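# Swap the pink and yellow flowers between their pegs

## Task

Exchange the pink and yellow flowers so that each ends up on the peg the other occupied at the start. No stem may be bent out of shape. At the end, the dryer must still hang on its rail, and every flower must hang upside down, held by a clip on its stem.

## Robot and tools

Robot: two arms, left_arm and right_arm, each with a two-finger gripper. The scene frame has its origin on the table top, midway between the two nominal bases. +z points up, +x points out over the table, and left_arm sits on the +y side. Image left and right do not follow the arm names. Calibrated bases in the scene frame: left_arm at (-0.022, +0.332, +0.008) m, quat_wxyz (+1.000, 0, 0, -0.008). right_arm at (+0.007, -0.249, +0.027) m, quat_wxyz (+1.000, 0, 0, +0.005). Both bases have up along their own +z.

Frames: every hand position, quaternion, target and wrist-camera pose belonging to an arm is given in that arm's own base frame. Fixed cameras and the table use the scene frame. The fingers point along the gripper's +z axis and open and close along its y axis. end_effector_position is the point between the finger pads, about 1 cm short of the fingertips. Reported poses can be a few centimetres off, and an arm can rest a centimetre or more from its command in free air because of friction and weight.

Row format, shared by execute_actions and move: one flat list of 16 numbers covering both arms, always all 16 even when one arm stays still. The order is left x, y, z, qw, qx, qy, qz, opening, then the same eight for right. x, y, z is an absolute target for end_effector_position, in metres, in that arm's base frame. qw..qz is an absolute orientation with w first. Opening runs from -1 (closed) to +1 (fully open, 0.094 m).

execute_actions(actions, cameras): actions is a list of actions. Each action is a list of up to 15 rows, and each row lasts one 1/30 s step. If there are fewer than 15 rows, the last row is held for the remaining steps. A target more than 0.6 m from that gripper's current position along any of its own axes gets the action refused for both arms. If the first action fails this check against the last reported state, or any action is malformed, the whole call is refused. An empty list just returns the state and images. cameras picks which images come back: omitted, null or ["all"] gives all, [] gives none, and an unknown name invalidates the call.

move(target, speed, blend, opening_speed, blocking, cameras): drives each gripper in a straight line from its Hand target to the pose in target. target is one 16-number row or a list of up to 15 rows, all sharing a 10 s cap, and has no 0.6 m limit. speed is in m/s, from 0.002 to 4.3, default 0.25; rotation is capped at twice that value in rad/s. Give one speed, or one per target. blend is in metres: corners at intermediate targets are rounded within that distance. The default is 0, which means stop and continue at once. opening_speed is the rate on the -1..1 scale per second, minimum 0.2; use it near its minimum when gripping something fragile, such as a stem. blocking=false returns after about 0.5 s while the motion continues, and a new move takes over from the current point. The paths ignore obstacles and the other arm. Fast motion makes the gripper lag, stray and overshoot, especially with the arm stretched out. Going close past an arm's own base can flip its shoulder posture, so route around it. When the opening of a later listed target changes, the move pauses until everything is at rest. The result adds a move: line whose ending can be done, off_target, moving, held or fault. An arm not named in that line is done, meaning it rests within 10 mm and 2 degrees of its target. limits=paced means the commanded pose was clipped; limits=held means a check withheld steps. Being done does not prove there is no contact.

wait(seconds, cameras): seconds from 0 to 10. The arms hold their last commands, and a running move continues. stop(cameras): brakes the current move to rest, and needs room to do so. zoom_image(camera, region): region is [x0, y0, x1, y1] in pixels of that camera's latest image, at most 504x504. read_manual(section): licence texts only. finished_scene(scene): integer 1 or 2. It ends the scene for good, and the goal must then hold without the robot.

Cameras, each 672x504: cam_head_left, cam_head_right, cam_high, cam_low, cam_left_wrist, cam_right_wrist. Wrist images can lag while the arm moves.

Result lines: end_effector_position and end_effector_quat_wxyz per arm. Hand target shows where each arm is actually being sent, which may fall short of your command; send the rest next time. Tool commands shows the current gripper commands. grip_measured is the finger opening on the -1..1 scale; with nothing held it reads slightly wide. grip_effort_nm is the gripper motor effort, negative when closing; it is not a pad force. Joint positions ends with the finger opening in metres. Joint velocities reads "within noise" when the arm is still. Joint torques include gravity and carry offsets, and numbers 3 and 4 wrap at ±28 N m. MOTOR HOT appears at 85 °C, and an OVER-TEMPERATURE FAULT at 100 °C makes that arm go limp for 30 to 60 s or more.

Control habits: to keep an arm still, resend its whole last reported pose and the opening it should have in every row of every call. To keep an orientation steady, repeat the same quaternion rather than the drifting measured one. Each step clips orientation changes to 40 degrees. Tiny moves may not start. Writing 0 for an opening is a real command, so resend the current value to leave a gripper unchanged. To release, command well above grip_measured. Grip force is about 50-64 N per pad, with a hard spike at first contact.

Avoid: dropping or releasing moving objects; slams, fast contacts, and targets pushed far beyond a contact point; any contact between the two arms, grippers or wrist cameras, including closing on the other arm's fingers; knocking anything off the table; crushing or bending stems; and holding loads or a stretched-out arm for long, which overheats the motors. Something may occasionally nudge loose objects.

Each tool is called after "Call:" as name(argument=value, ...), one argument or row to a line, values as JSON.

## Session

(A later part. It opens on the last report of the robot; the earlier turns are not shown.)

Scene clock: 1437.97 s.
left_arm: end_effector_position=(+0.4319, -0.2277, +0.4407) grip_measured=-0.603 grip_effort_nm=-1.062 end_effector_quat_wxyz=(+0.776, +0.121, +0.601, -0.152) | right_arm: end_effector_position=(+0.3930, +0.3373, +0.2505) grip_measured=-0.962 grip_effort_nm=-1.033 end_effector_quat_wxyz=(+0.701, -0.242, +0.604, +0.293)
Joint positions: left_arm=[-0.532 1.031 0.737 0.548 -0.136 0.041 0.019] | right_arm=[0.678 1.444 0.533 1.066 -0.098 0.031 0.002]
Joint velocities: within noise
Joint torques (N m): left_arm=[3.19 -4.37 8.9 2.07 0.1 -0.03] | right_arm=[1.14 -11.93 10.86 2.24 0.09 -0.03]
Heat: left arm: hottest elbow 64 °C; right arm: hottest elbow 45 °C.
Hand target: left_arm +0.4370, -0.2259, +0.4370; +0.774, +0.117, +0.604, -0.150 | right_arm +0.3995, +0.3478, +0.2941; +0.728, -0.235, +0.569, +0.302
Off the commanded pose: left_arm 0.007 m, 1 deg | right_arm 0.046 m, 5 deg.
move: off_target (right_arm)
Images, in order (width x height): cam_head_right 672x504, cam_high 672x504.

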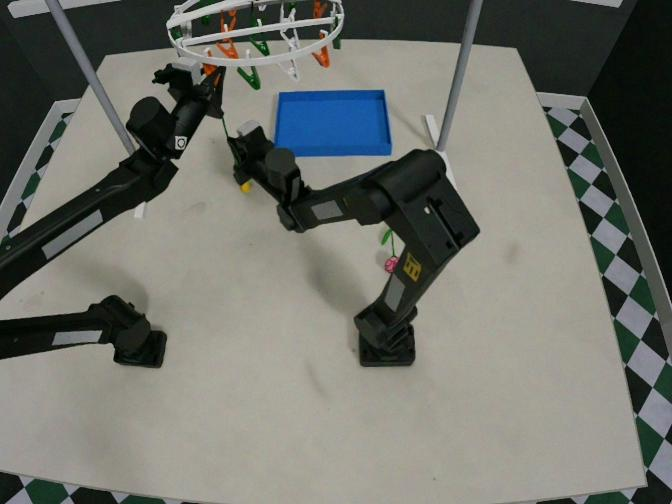

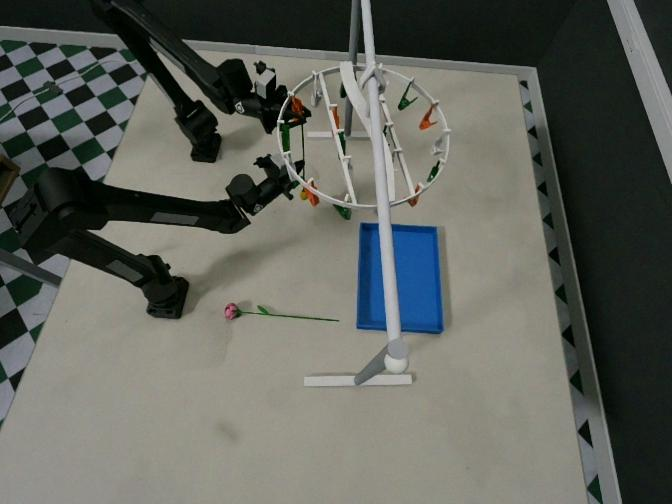

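Call:
move(
  target=[
    [0.437,-0.226,0.437,0.7735,0.1175,0.6044,-0.1504,-0.95,0.396,0.336,0.215,0.728,-0.2356,0.5688,0.3016,-1],
    [0.437,-0.226,0.437,0.7735,0.1175,0.6044,-0.1504,-0.95,0.412,0.333,0.222,0.728,-0.2356,0.5688,0.3016,-1],
    [0.437,-0.226,0.437,0.7735,0.1175,0.6044,-0.1504,-0.95,0.412,0.338,0.300,0.728,-0.2356,0.5688,0.3016,-1],
  ],
  speed=[0.08, 0.08, 0.06],
  cameras=["cam_high","cam_head_right"],
)

Call:
zoom_image(
  camera="cam_high",
  region=[275, 90, 325, 140],
)

Scene clock: 1463.07 s.
left_arm: end_effector_position=(+0.4317, -0.2277, +0.4413) grip_measured=-0.604 grip_effort_nm=-1.062 end_effector_quat_wxyz=(+0.776, +0.120, +0.600, -0.152) | right_arm: end_effector_position=(+0.4033, +0.3303, +0.2772) grip_measured=-0.962 grip_effort_nm=-1.033 end_effector_quat_wxyz=(+0.716, -0.241, +0.584, +0.297)
Joint positions: left_arm=[-0.532 1.031 0.737 0.551 -0.136 0.041 0.019] | right_arm=[0.641 1.415 0.562 1.057 -0.14 0.031 0.002]
Joint velocities: within noise
Joint torques (N m): left_arm=[3.19 -4.31 8.9 1.96 0.1 -0.03] | right_arm=[0.79 -10.23 10.02 1.68 0.09 0.07]
Heat: left arm: hottest elbow 64 °C; right arm: hottest elbow 48 °C.
Hand target: left_arm +0.4370, -0.2259, +0.4370; +0.773, +0.117, +0.604, -0.150 | right_arm +0.4109, +0.3372, +0.3002; +0.728, -0.236, +0.569, +0.302
Off the commanded pose: left_arm 0.007 m, 1 deg | right_arm 0.026 m, 2 deg.
move: off_target (right_arm)
Images, in order (width x height): cam_head_right 672x504, cam_high 672x504.

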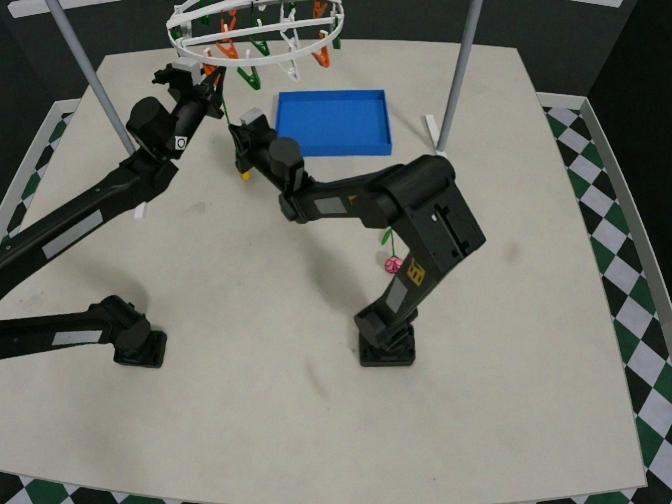

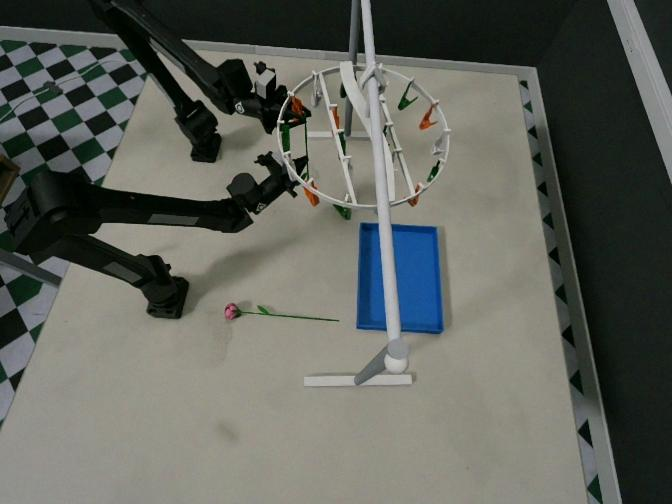

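Scaled by 10.080 from the camera's 672x504 image, which has a finer 960x720 frame.

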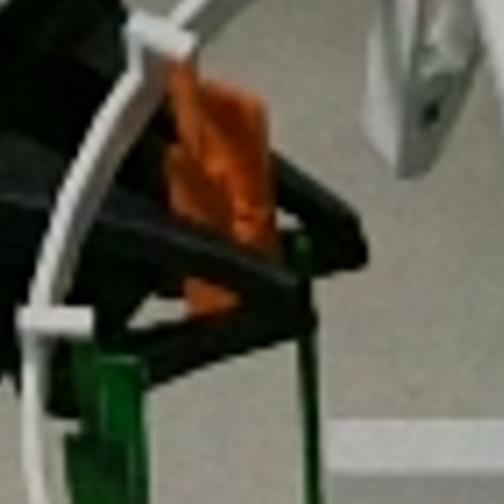

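Call:
move(
  target=[0.437,-0.226,0.437,0.7735,0.1175,0.6044,-0.1504,-0.95,0.410,0.340,0.270,0.728,-0.2356,0.5688,0.3016,-1],
  speed=0.05,
  cameras=["cam_high","cam_head_right"],
)

Call:
zoom_image(
  camera="cam_high",
  region=[275, 90, 325, 140],
)

Call:
zoom_image(
  camera="cam_head_right",
  region=[190, 50, 260, 120],
)

Scene clock: 1476.33 s.
left_arm: end_effector_position=(+0.4317, -0.2277, +0.4413) grip_measured=-0.604 grip_effort_nm=-1.062 end_effector_quat_wxyz=(+0.776, +0.120, +0.600, -0.152) | right_arm: end_effector_position=(+0.4082, +0.3326, +0.2635) grip_measured=-0.962 grip_effort_nm=-1.028 end_effector_quat_wxyz=(+0.723, -0.236, +0.578, +0.296)
Joint positions: left_arm=[-0.532 1.031 0.737 0.551 -0.136 0.041 0.019] | right_arm=[0.642 1.484 0.562 1.145 -0.132 0.031 0.002]
Joint velocities: within noise
Joint torques (N m): left_arm=[3.19 -4.31 8.88 1.96 0.1 -0.03] | right_arm=[1.26 -9.47 7.61 2.58 0.1 0.05]
Heat: left arm: hottest elbow 64 °C; right arm: hottest elbow 47 °C.
Hand target: left_arm +0.4370, -0.2259, +0.4370; +0.773, +0.117, +0.604, -0.150 | right_arm +0.4097, +0.3398, +0.2701; +0.728, -0.236, +0.569, +0.302
Off the commanded pose: left_arm 0.007 m, 1 deg | right_arm 0.010 m, 1 deg.
move: done
Images, in order (width x height): cam_head_right 672x504, cam_high 672x504.

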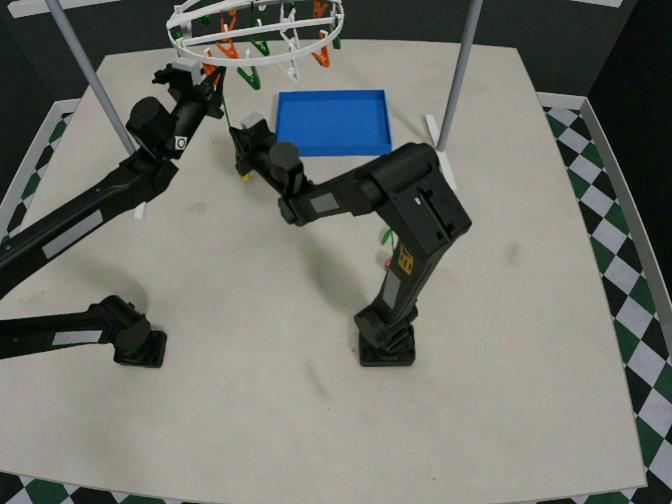

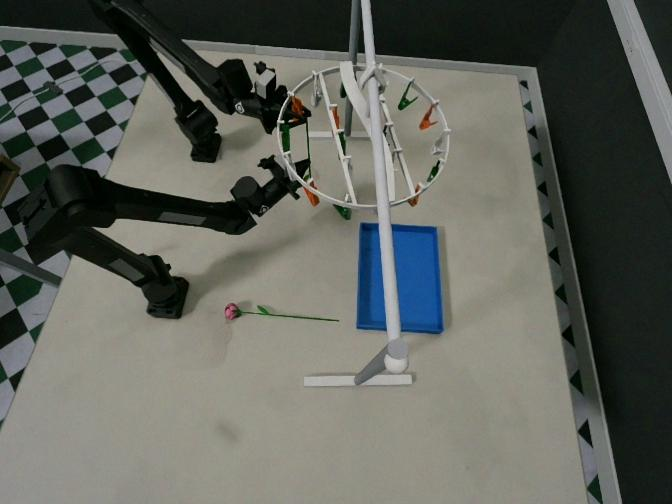

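Scaled by 10.080 from the camera's 672x504 image, which has a finer 960x720 frame.

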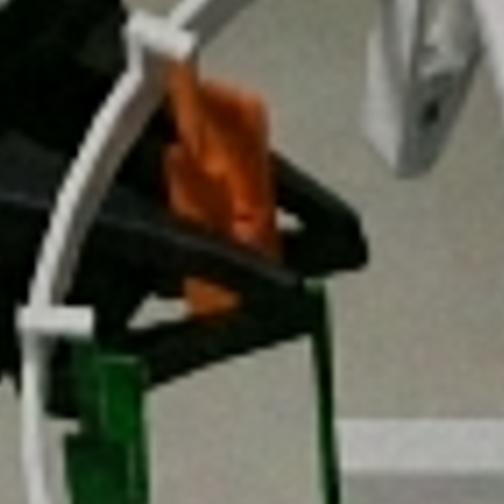

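Scaled by 7.200 from the camera's 672x504 image, which has a finer 960x720 frame.

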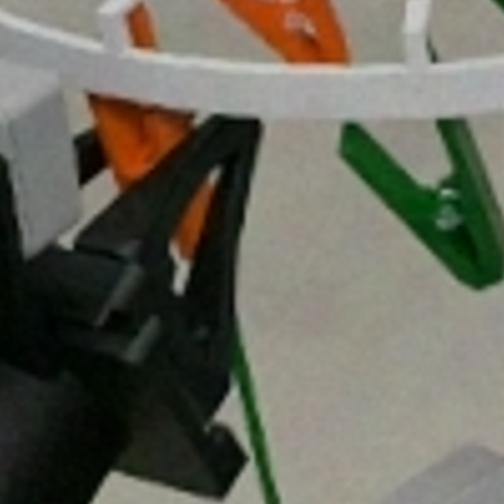

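Call:
move(
  target=[0.437,-0.226,0.437,0.7735,0.1175,0.6044,-0.1504,-0.95,0.396,0.348,0.270,0.728,-0.2356,0.5688,0.3016,-1],
  speed=0.04,
  cameras=["cam_high","cam_head_right"],
)

Call:
zoom_image(
  camera="cam_high",
  region=[275, 90, 325, 140],
)

Call:
zoom_image(
  camera="cam_head_right",
  region=[190, 50, 260, 120],
)

Scene clock: 1482.47 s.
left_arm: end_effector_position=(+0.4317, -0.2277, +0.4413) grip_measured=-0.604 grip_effort_nm=-1.067 end_effector_quat_wxyz=(+0.776, +0.120, +0.600, -0.152) | right_arm: end_effector_position=(+0.3992, +0.3440, +0.2641) grip_measured=-0.962 grip_effort_nm=-1.038 end_effector_quat_wxyz=(+0.722, -0.233, +0.578, +0.300)
Joint positions: left_arm=[-0.532 1.031 0.737 0.551 -0.136 0.041 0.019] | right_arm=[0.682 1.484 0.562 1.147 -0.092 0.031 0.002]
Joint velocities: within noise
Joint torques (N m): left_arm=[3.19 -4.37 8.88 1.95 0.1 -0.03] | right_arm=[1.67 -10.46 6.53 2.56 0.07 -0.04]
Heat: left arm: hottest elbow 64 °C; right arm: hottest elbow 46 °C.
Hand target: left_arm +0.4370, -0.2259, +0.4370; +0.773, +0.117, +0.604, -0.150 | right_arm +0.3959, +0.3479, +0.2701; +0.728, -0.236, +0.569, +0.302
Off the commanded pose: left_arm 0.007 m, 1 deg | right_arm 0.008 m, 1 deg.
move: done
Images, in order (width x height): cam_head_right 672x504, cam_high 672x504.

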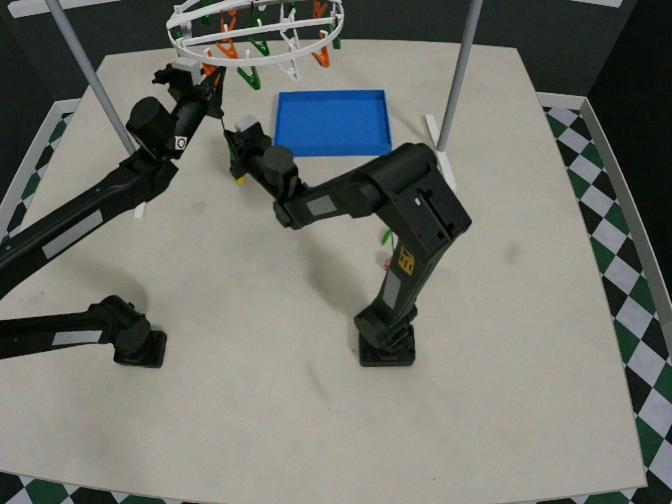

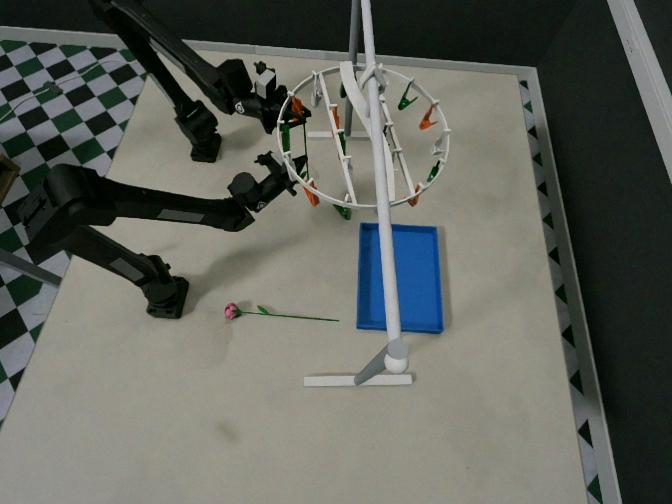

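Scaled by 10.080 from the camera's 672x504 image, which has a finer 960x720 frame.

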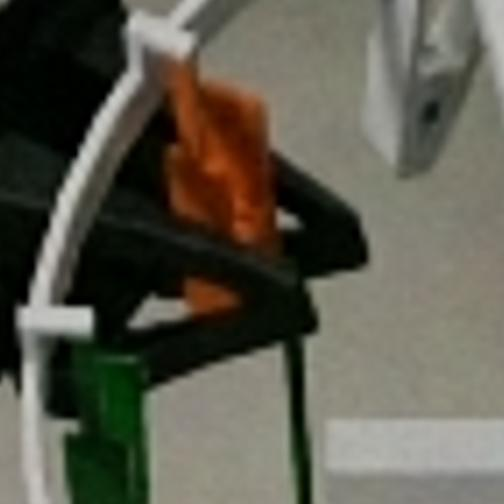

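Scaled by 7.200 from the camera's 672x504 image, which has a finer 960x720 frame.

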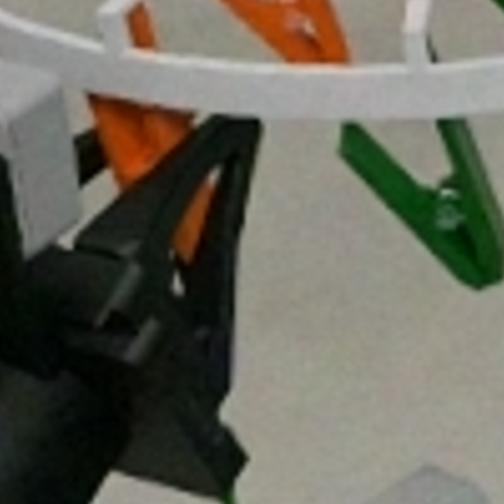

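Call:
move(
  target=[0.437,-0.226,0.437,0.7735,0.1175,0.6044,-0.1504,-0.95,0.392,0.3365,0.268,0.728,-0.2356,0.5688,0.3016,-1],
  speed=0.04,
  cameras=["cam_high","cam_head_right"],
)

Call:
zoom_image(
  camera="cam_high",
  region=[275, 90, 325, 140],
)

Call:
zoom_image(
  camera="cam_head_right",
  region=[190, 50, 260, 120],
)

Scene clock: 1491.43 s.
left_arm: end_effector_position=(+0.4317, -0.2277, +0.4413) grip_measured=-0.604 grip_effort_nm=-1.067 end_effector_quat_wxyz=(+0.776, +0.120, +0.600, -0.152) | right_arm: end_effector_position=(+0.3938, +0.3423, +0.2651) grip_measured=-0.962 grip_effort_nm=-1.033 end_effector_quat_wxyz=(+0.722, -0.237, +0.574, +0.304)
Joint positions: left_arm=[-0.532 1.031 0.737 0.551 -0.136 0.041 0.019] | right_arm=[0.682 1.474 0.549 1.156 -0.104 0.031 0.002]
Joint velocities: within noise
Joint torques (N m): left_arm=[3.14 -4.37 8.88 1.96 0.1 -0.03] | right_arm=[-0.03 -11.11 5.33 2.67 -0.11 -0.01]
Heat: left arm: hottest elbow 64 °C; right arm: hottest elbow 44 °C.
Hand target: left_arm +0.4370, -0.2259, +0.4370; +0.773, +0.117, +0.604, -0.150 | right_arm +0.3921, +0.3366, +0.2680; +0.728, -0.235, +0.569, +0.302
Off the commanded pose: left_arm 0.007 m, 1 deg | right_arm 0.007 m, 1 deg.
move: done
Images, in order (width x height): cam_head_right 672x504, cam_high 672x504.

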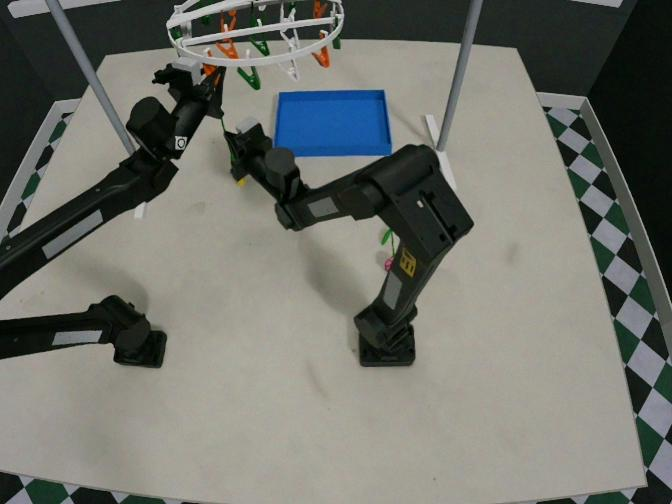

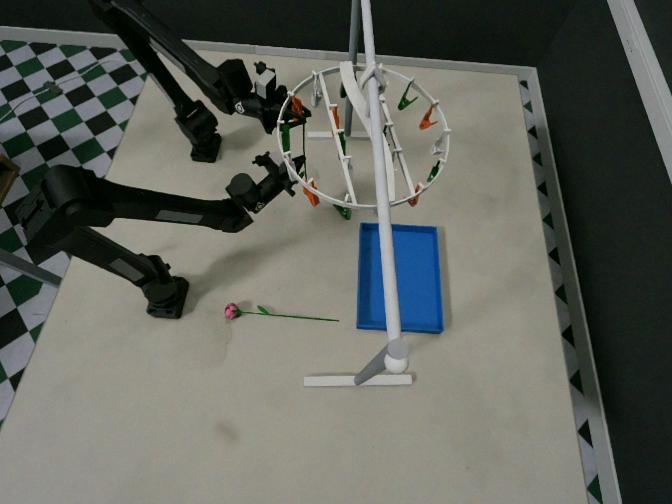

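Scaled by 10.080 from the camera's 672x504 image, which has a finer 960x720 frame.

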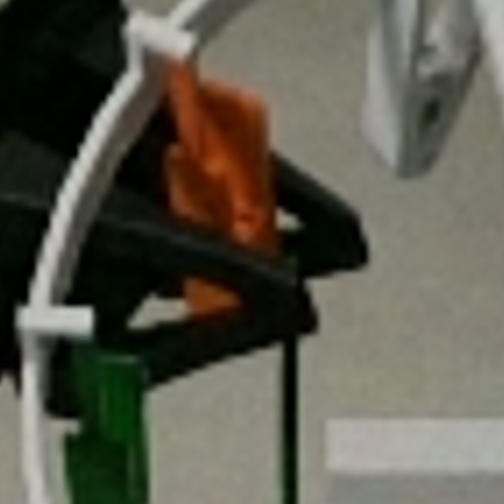

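Scaled by 7.200 from the camera's 672x504 image, which has a finer 960x720 frame.

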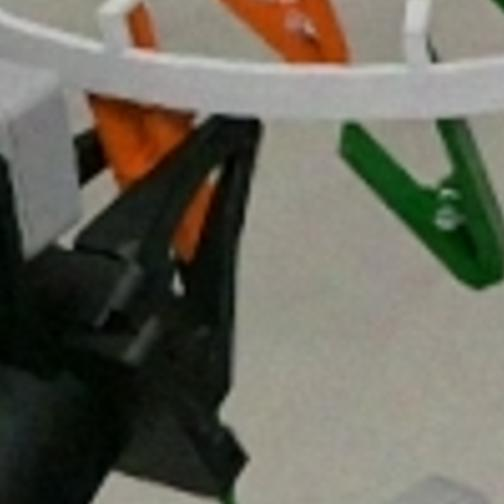

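Call:
wait(
  seconds=0.1,
  cameras=["cam_right_wrist"],
)

Call:
zoom_image(
  camera="cam_right_wrist",
  region=[314, 0, 364, 38],
)

Call:
zoom_image(
  camera="cam_right_wrist",
  region=[308, 360, 358, 398],
)

Scene clock: 1495.60 s.
left_arm: end_effector_position=(+0.4317, -0.2277, +0.4413) grip_measured=-0.604 grip_effort_nm=-1.062 end_effector_quat_wxyz=(+0.776, +0.120, +0.600, -0.152) | right_arm: end_effector_position=(+0.3936, +0.3423, +0.2651) grip_measured=-0.962 grip_effort_nm=-1.023 end_effector_quat_wxyz=(+0.723, -0.237, +0.574, +0.304)
Joint positions: left_arm=[-0.532 1.031 0.737 0.551 -0.136 0.041 0.019] | right_arm=[0.682 1.474 0.549 1.157 -0.104 0.031 0.002]
Joint velocities: within noise
Joint torques (N m): left_arm=[3.19 -4.31 8.87 1.95 0.1 -0.03] | right_arm=[-0.03 -11.11 5.34 2.61 -0.13 -0.01]
Heat: left arm: hottest elbow 64 °C; right arm: hottest elbow 44 °C.
Hand target: left_arm +0.4370, -0.2259, +0.4370; +0.773, +0.117, +0.604, -0.150 | right_arm +0.3920, +0.3366, +0.2680; +0.728, -0.236, +0.569, +0.302
Tool commands: left_gripper/opening=-0.95 right_gripper/opening=-1.0
Off the commanded pose: left_arm 0.007 m, 1 deg | right_arm 0.007 m, 1 deg.
wait: 0.10 s; at rest from the start
camera_calibration:
cam_right_wrist: T_world_to_cam=[[0.713471, -0.700676, 0.00359262, -0.0430386], [-0.135108, -0.142602, -0.980515, 0.403157], [0.687536, 0.699083, -0.196409, -0.370947], [0, 0, 0, 1]] pos_world=[0.340215, 0.286658, 0.322599]
Images, in order (width x height): cam_right_wrist 672x504.

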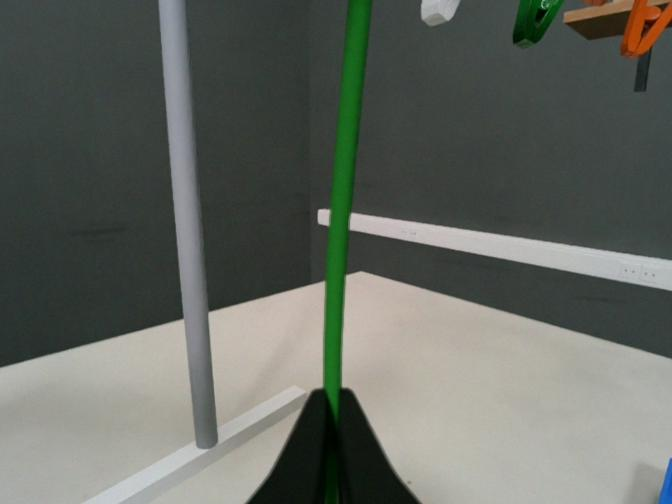

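Scaled by 10.080 from the camera's 672x504 image, which has a finer 960x720 frame.

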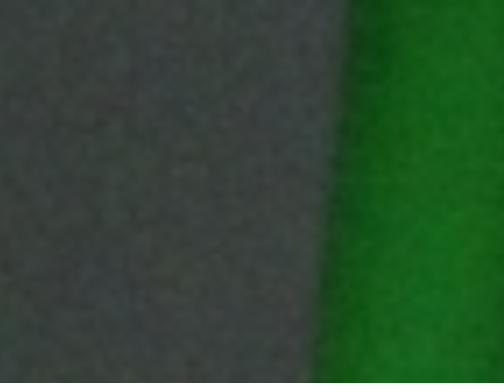

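Scaled by 10.080 from the camera's 672x504 image, which has a finer 960x720 frame.

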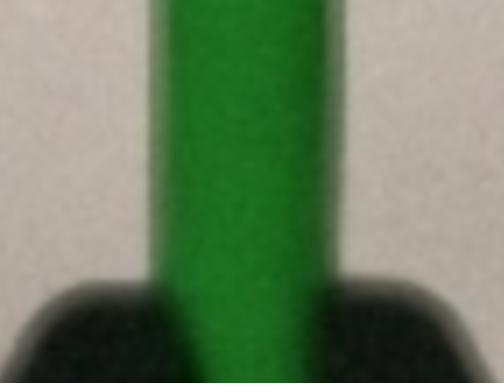

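Call:
move(
  target=[0.437,-0.226,0.437,0.7735,0.1175,0.6044,-0.1504,-0.95,0.398,0.331,0.266,0.728,-0.2356,0.5688,0.3016,-1],
  speed=0.04,
  cameras=["cam_high","cam_right_wrist"],
)

Call:
zoom_image(
  camera="cam_high",
  region=[275, 90, 325, 140],
)

Scene clock: 1500.27 s.
left_arm: end_effector_position=(+0.4317, -0.2277, +0.4413) grip_measured=-0.604 grip_effort_nm=-1.062 end_effector_quat_wxyz=(+0.776, +0.120, +0.600, -0.152) | right_arm: end_effector_position=(+0.3976, +0.3365, +0.2670) grip_measured=-0.962 grip_effort_nm=-1.033 end_effector_quat_wxyz=(+0.725, -0.238, +0.570, +0.303)
Joint positions: left_arm=[-0.532 1.031 0.737 0.551 -0.136 0.041 0.019] | right_arm=[0.661 1.474 0.549 1.166 -0.127 0.031 0.002]
Joint velocities: within noise
Joint torques (N m): left_arm=[3.25 -4.31 8.87 1.94 0.1 -0.03] | right_arm=[-0.26 -10.05 5.48 2.58 -0.07 0.05]
Heat: left arm: hottest elbow 64 °C; right arm: hottest elbow 43 °C.
Hand target: left_arm +0.4370, -0.2259, +0.4370; +0.773, +0.117, +0.604, -0.150 | right_arm +0.3980, +0.3310, +0.2661; +0.728, -0.235, +0.569, +0.302
Off the commanded pose: left_arm 0.007 m, 1 deg | right_arm 0.006 m, 1 deg.
move: done
camera_calibration:
cam_right_wrist: T_world_to_cam=[[0.714321, -0.699748, 0.00989518, -0.0523356], [-0.125249, -0.141743, -0.981948, 0.400798], [0.688519, 0.700187, -0.188893, -0.372001], [0, 0, 0, 1]] pos_world=[0.343714, 0.280659, 0.323812]
Images, in order (width x height): cam_high 672x504, cam_right_wrist 672x504.

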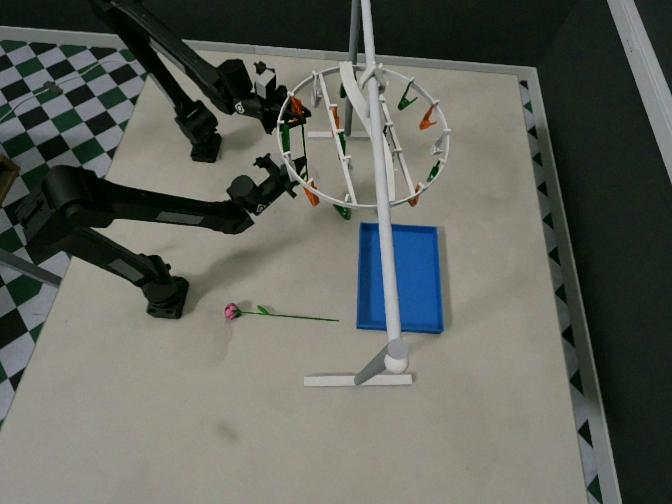

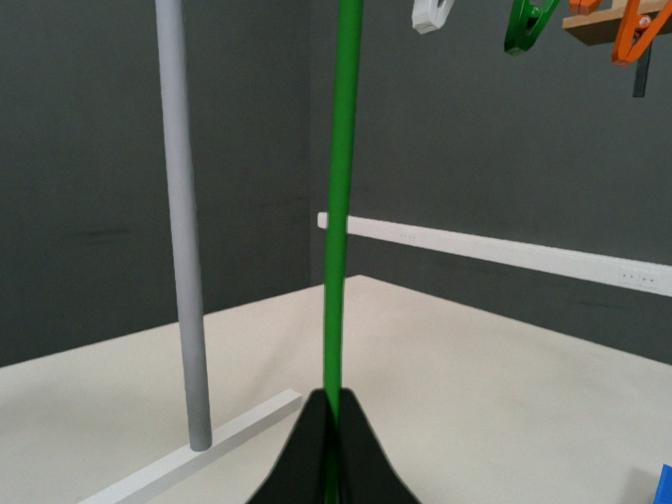

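Scaled by 10.080 from the camera's 672x504 image, which has a finer 960x720 frame.

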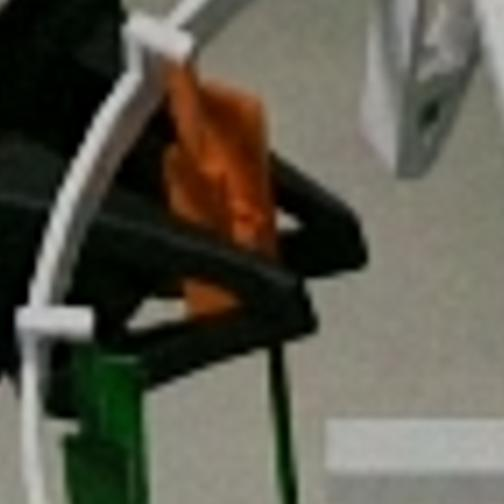

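Call:
move(
  target=[0.437,-0.226,0.437,0.7735,0.1175,0.6044,-0.1504,-0.95,0.399,0.334,0.262,0.728,-0.2356,0.5688,0.3016,-1],
  speed=0.02,
  cameras=["cam_right_wrist","cam_high"],
)

Call:
zoom_image(
  camera="cam_high",
  region=[275, 90, 325, 140],
)

Call:
zoom_image(
  camera="cam_right_wrist",
  region=[260, 0, 430, 130],
)

Scene clock: 1520.67 s.
left_arm: end_effector_position=(+0.4317, -0.2277, +0.4413) grip_measured=-0.604 grip_effort_nm=-1.067 end_effector_quat_wxyz=(+0.776, +0.120, +0.600, -0.152) | right_arm: end_effector_position=(+0.3974, +0.3363, +0.2682) grip_measured=-0.962 grip_effort_nm=-1.033 end_effector_quat_wxyz=(+0.728, -0.237, +0.566, +0.304)
Joint positions: left_arm=[-0.532 1.031 0.737 0.551 -0.136 0.041 0.019] | right_arm=[0.661 1.478 0.549 1.18 -0.127 0.031 0.002]
Joint velocities: within noise
Joint torques (N m): left_arm=[3.19 -4.42 8.88 1.95 0.1 -0.03] | right_arm=[0.26 -8.94 5.71 2.63 0.1 0.04]
Heat: left arm: hottest elbow 64 °C; right arm: hottest elbow 42 °C.
Hand target: left_arm +0.4370, -0.2259, +0.4370; +0.773, +0.117, +0.604, -0.150 | right_arm +0.3990, +0.3340, +0.2620; +0.728, -0.236, +0.569, +0.302
Off the commanded pose: left_arm 0.007 m, 1 deg | right_arm 0.007 m, 0 deg.
move: done
camera_calibration:
cam_right_wrist: T_world_to_cam=[[0.713988, -0.700069, 0.0111414, -0.0523906], [-0.117644, -0.135639, -0.983749, 0.397403], [0.690203, 0.701075, -0.179204, -0.37504], [0, 0, 0, 1]] pos_world=[0.343012, 0.280157, 0.32432]
Images, in order (width x height): cam_high 672x504, cam_right_wrist 672x504.

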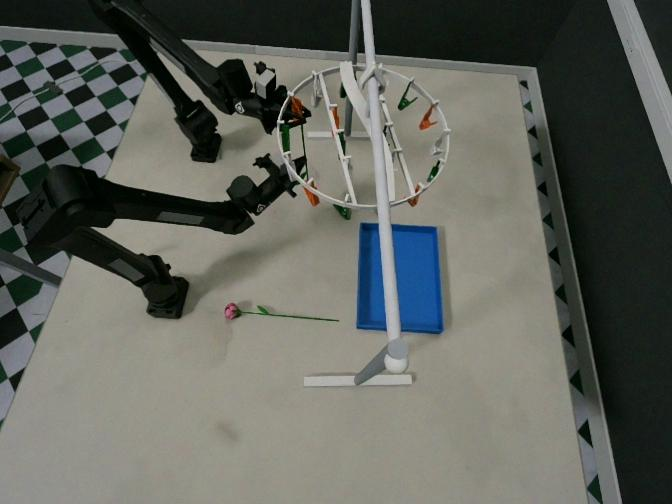

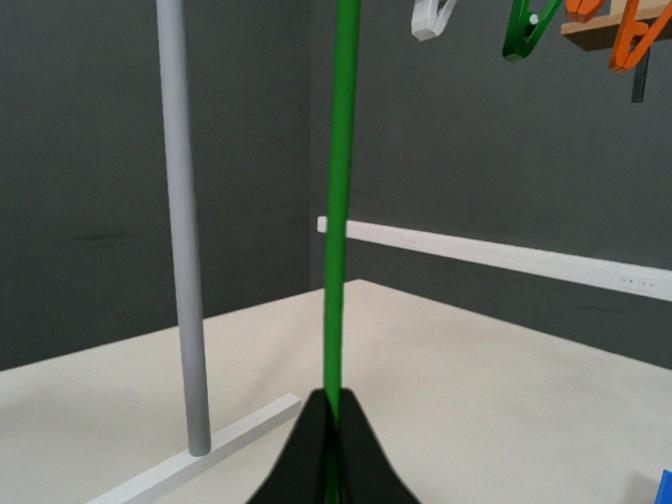

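Scaled by 10.080 from the camera's 672x504 image, which has a finer 960x720 frame.

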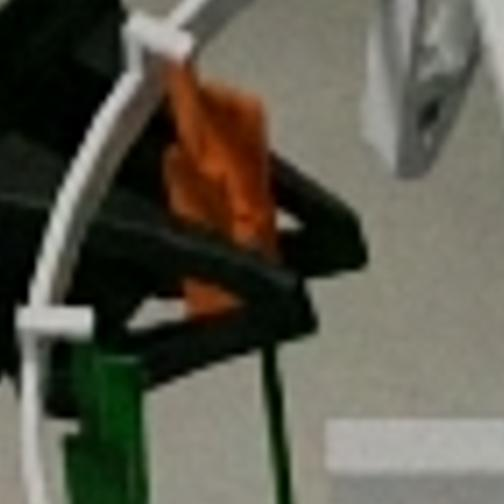

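Scaled by 2.965 from the camera's 672x504 image, which has a finer 960x720 frame.

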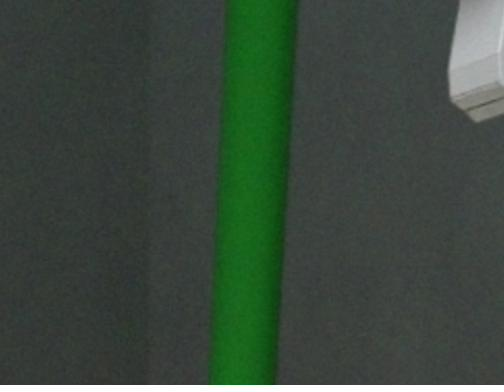

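Call:
move(
  target=[0.437,-0.226,0.437,0.7735,0.1175,0.6044,-0.1504,-0.95,0.397,0.335,0.255,0.728,-0.2356,0.5688,0.3016,-1],
  speed=0.02,
  cameras=["cam_right_wrist","cam_high"],
)

Call:
zoom_image(
  camera="cam_high",
  region=[275, 90, 325, 140],
)

Call:
zoom_image(
  camera="cam_right_wrist",
  region=[260, 0, 430, 130],
)

Scene clock: 1524.77 s.
left_arm: end_effector_position=(+0.4317, -0.2277, +0.4413) grip_measured=-0.604 grip_effort_nm=-1.072 end_effector_quat_wxyz=(+0.776, +0.120, +0.600, -0.152) | right_arm: end_effector_position=(+0.3989, +0.3363, +0.2648) grip_measured=-0.962 grip_effort_nm=-1.038 end_effector_quat_wxyz=(+0.731, -0.234, +0.564, +0.303)
Joint positions: left_arm=[-0.532 1.031 0.737 0.551 -0.136 0.041 0.019] | right_arm=[0.661 1.499 0.549 1.208 -0.121 0.031 0.002]
Joint velocities: within noise
Joint torques (N m): left_arm=[3.19 -4.31 8.9 1.95 0.1 -0.03] | right_arm=[0.56 -8.94 5.04 2.61 0.1 0.03]
Heat: left arm: hottest elbow 64 °C; right arm: hottest elbow 41 °C.
Hand target: left_arm +0.4370, -0.2259, +0.4370; +0.773, +0.117, +0.604, -0.150 | right_arm +0.3970, +0.3350, +0.2552; +0.728, -0.236, +0.569, +0.302
Off the commanded pose: left_arm 0.007 m, 1 deg | right_arm 0.010 m, 1 deg.
move: done
camera_calibration:
cam_right_wrist: T_world_to_cam=[[0.710304, -0.703811, 0.0108375, -0.0505795], [-0.113199, -0.129413, -0.985108, 0.39074], [0.694733, 0.6985, -0.171593, -0.379644], [0, 0, 0, 1]] pos_world=[0.343909, 0.280149, 0.320325]
Images, in order (width x height): cam_high 672x504, cam_right_wrist 672x504.

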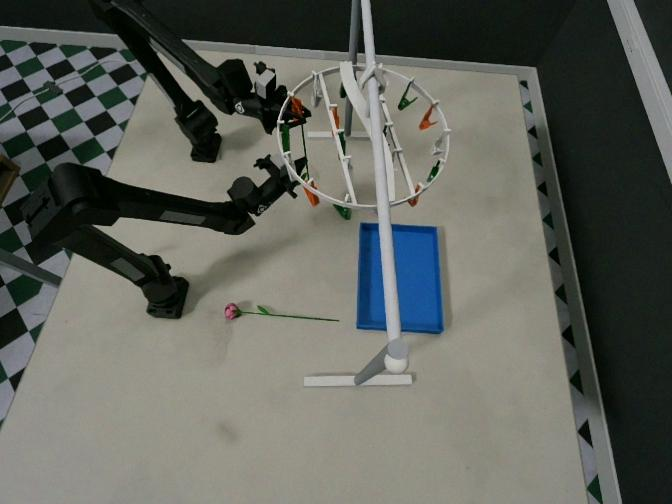

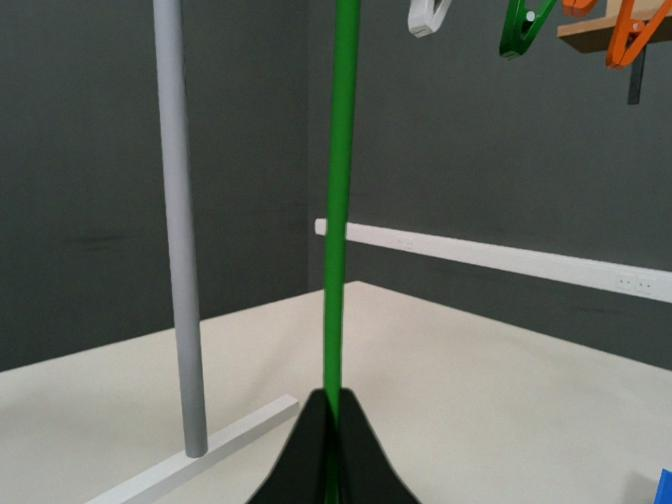

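Scaled by 10.080 from the camera's 672x504 image, which has a finer 960x720 frame.

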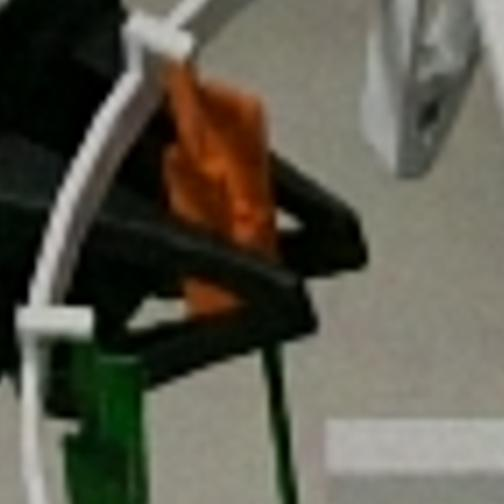

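Scaled by 2.965 from the camera's 672x504 image, which has a finer 960x720 frame.

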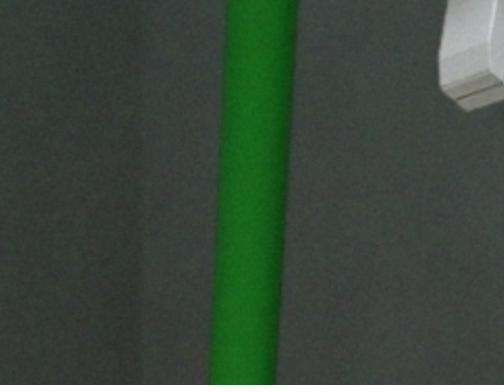

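Call:
move(
  target=[0.437,-0.226,0.437,0.7735,0.1175,0.6044,-0.1504,-0.2,0.397,0.335,0.255,0.728,-0.2356,0.5688,0.3016,-1],
  opening_speed=0.4,
  cameras=["cam_right_wrist","cam_high"],
)

Call:
zoom_image(
  camera="cam_high",
  region=[275, 90, 325, 140],
)

Call:
zoom_image(
  camera="cam_right_wrist",
  region=[260, 0, 430, 130],
)

Scene clock: 1529.20 s.
left_arm: end_effector_position=(+0.4317, -0.2277, +0.4413) grip_measured=-0.203 grip_effort_nm=0.046 end_effector_quat_wxyz=(+0.776, +0.120, +0.600, -0.152) | right_arm: end_effector_position=(+0.3989, +0.3362, +0.2650) grip_measured=-0.962 grip_effort_nm=-1.033 end_effector_quat_wxyz=(+0.732, -0.234, +0.564, +0.303)
Joint positions: left_arm=[-0.532 1.031 0.737 0.551 -0.136 0.041 0.037] | right_arm=[0.661 1.499 0.549 1.208 -0.121 0.031 0.002]
Joint velocities: within noise
Joint torques (N m): left_arm=[3.14 -4.31 8.88 1.95 0.1 -0.03] | right_arm=[0.62 -9.05 5.01 2.56 0.09 0.03]
Heat: left arm: hottest elbow 64 °C; right arm: hottest elbow 41 °C.
Hand target: left_arm +0.4370, -0.2259, +0.4370; +0.773, +0.117, +0.604, -0.150 | right_arm +0.3970, +0.3350, +0.2552; +0.728, -0.236, +0.569, +0.302
Off the commanded pose: left_arm 0.007 m, 1 deg | right_arm 0.010 m, 1 deg.
move: done
camera_calibration:
cam_right_wrist: T_world_to_cam=[[0.709995, -0.704123, 0.0108447, -0.05046], [-0.112686, -0.1288, -0.985247, 0.390522], [0.695132, 0.698299, -0.170792, -0.379894], [0, 0, 0, 1]] pos_world=[0.343909, 0.280049, 0.320425]
Images, in order (width x height): cam_high 672x504, cam_right_wrist 672x504.

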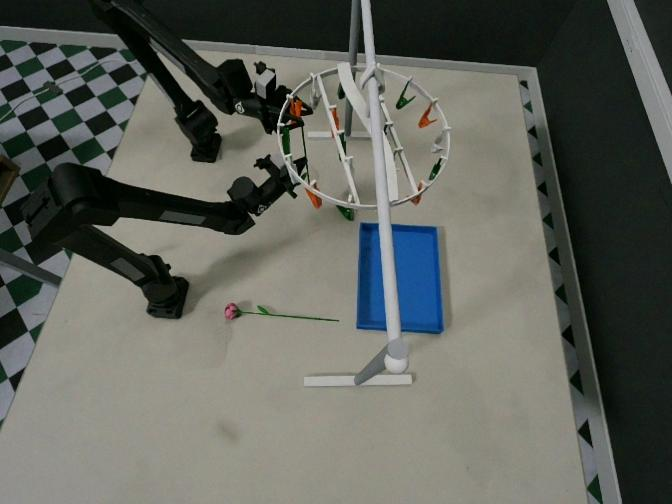

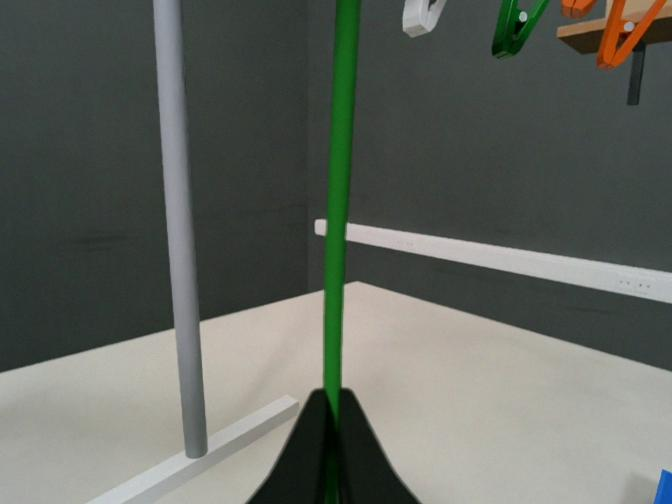

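Scaled by 10.080 from the camera's 672x504 image, which has a finer 960x720 frame.

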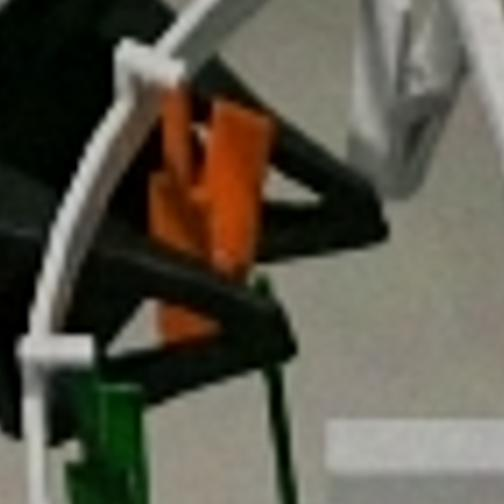

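Scaled by 2.965 from the camera's 672x504 image, which has a finer 960x720 frame.

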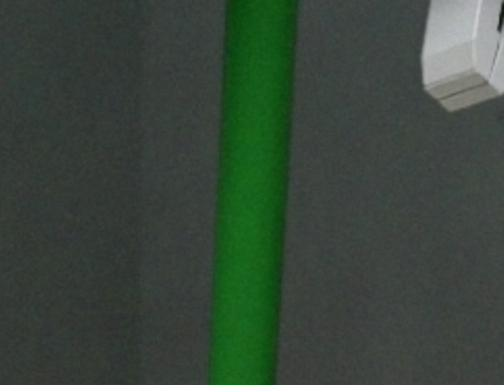

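Call:
move(
  target=[
    [0.431,-0.226,0.437,0.7735,0.1175,0.6044,-0.1504,0.15,0.397,0.335,0.255,0.728,-0.2356,0.5688,0.3016,-1],
    [0.336,-0.185,0.462,0.7735,0.1175,0.6044,-0.1504,0.15,0.397,0.335,0.255,0.728,-0.2356,0.5688,0.3016,-1],
  ],
  opening_speed=0.6,
  speed=0.08,
  cameras=["cam_left_wrist","cam_high"],
)

Call:
zoom_image(
  camera="cam_high",
  region=[275, 90, 325, 140],
)

Call:
zoom_image(
  camera="cam_left_wrist",
  region=[240, 280, 440, 480],
)

Scene clock: 1536.37 s.
left_arm: end_effector_position=(+0.3393, -0.1828, +0.4613) grip_measured=+0.148 grip_effort_nm=0.051 end_effector_quat_wxyz=(+0.774, +0.112, +0.605, -0.151) | right_arm: end_effector_position=(+0.3989, +0.3362, +0.2650) grip_measured=-0.962 grip_effort_nm=-1.038 end_effector_quat_wxyz=(+0.732, -0.234, +0.564, +0.303)
Joint positions: left_arm=[-0.581 0.671 0.623 0.299 -0.199 0.042 0.054] | right_arm=[0.661 1.499 0.549 1.208 -0.121 0.031 0.002]
Joint velocities: within noise
Joint torques (N m): left_arm=[1.79 -1.9 9.11 1.52 -0.03 0.16] | right_arm=[0.73 -8.94 5.04 2.55 0.08 0.03]
Heat: left arm: hottest elbow 64 °C; right arm: hottest elbow 41 °C.
Hand target: left_arm +0.3361, -0.1849, +0.4621; +0.774, +0.117, +0.604, -0.150 | right_arm +0.3970, +0.3350, +0.2552; +0.728, -0.236, +0.569, +0.302
Off the commanded pose: left_arm 0.004 m, 1 deg | right_arm 0.010 m, 1 deg.
move: done
camera_calibration:
cam_left_wrist: T_world_to_cam=[[-0.36158, -0.932336, -0.00307905, -0.0463779], [-0.173216, 0.070421, -0.982363, 0.563508], [0.916109, -0.354669, -0.186958, -0.198967], [0, 0, 0, 1]] pos_world=[0.263115, -0.15349, 0.516228]
Images, in order (width x height): cam_high 672x504, cam_left_wrist 672x504.

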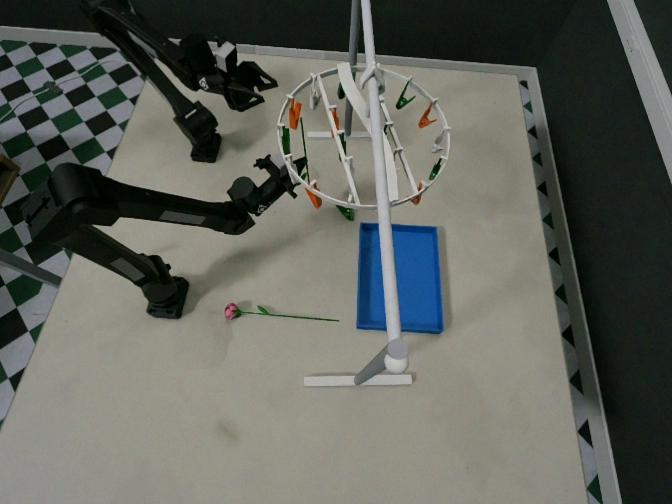

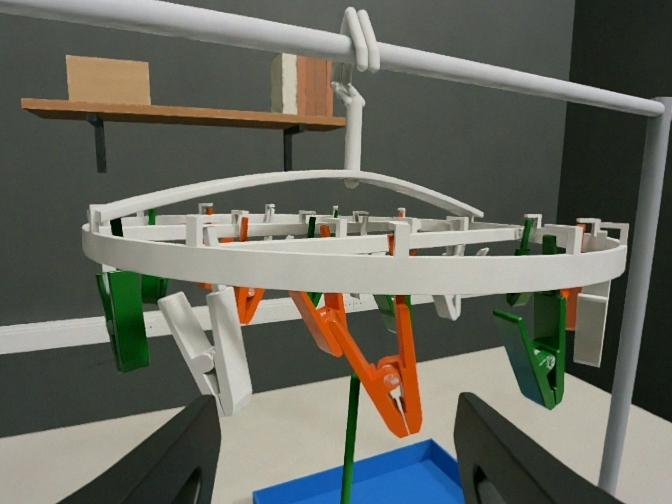

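Scaled by 10.080 from the camera's 672x504 image, which has a finer 960x720 frame.

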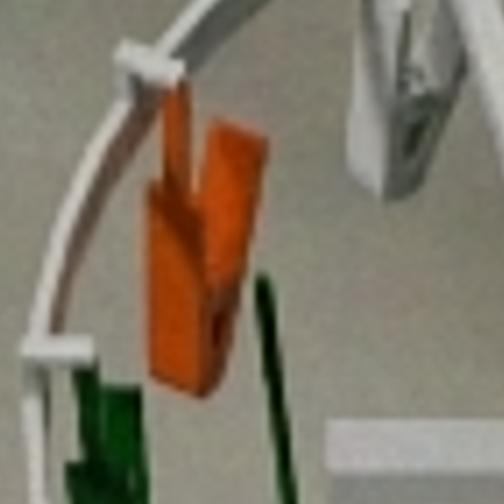

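Scaled by 2.520 from the camera's 672x504 image, which has a finer 960x720 frame.

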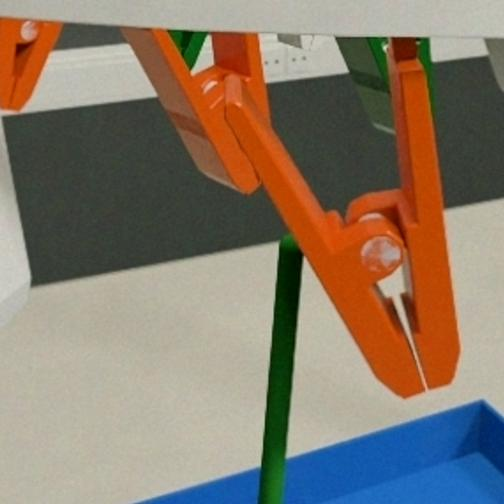

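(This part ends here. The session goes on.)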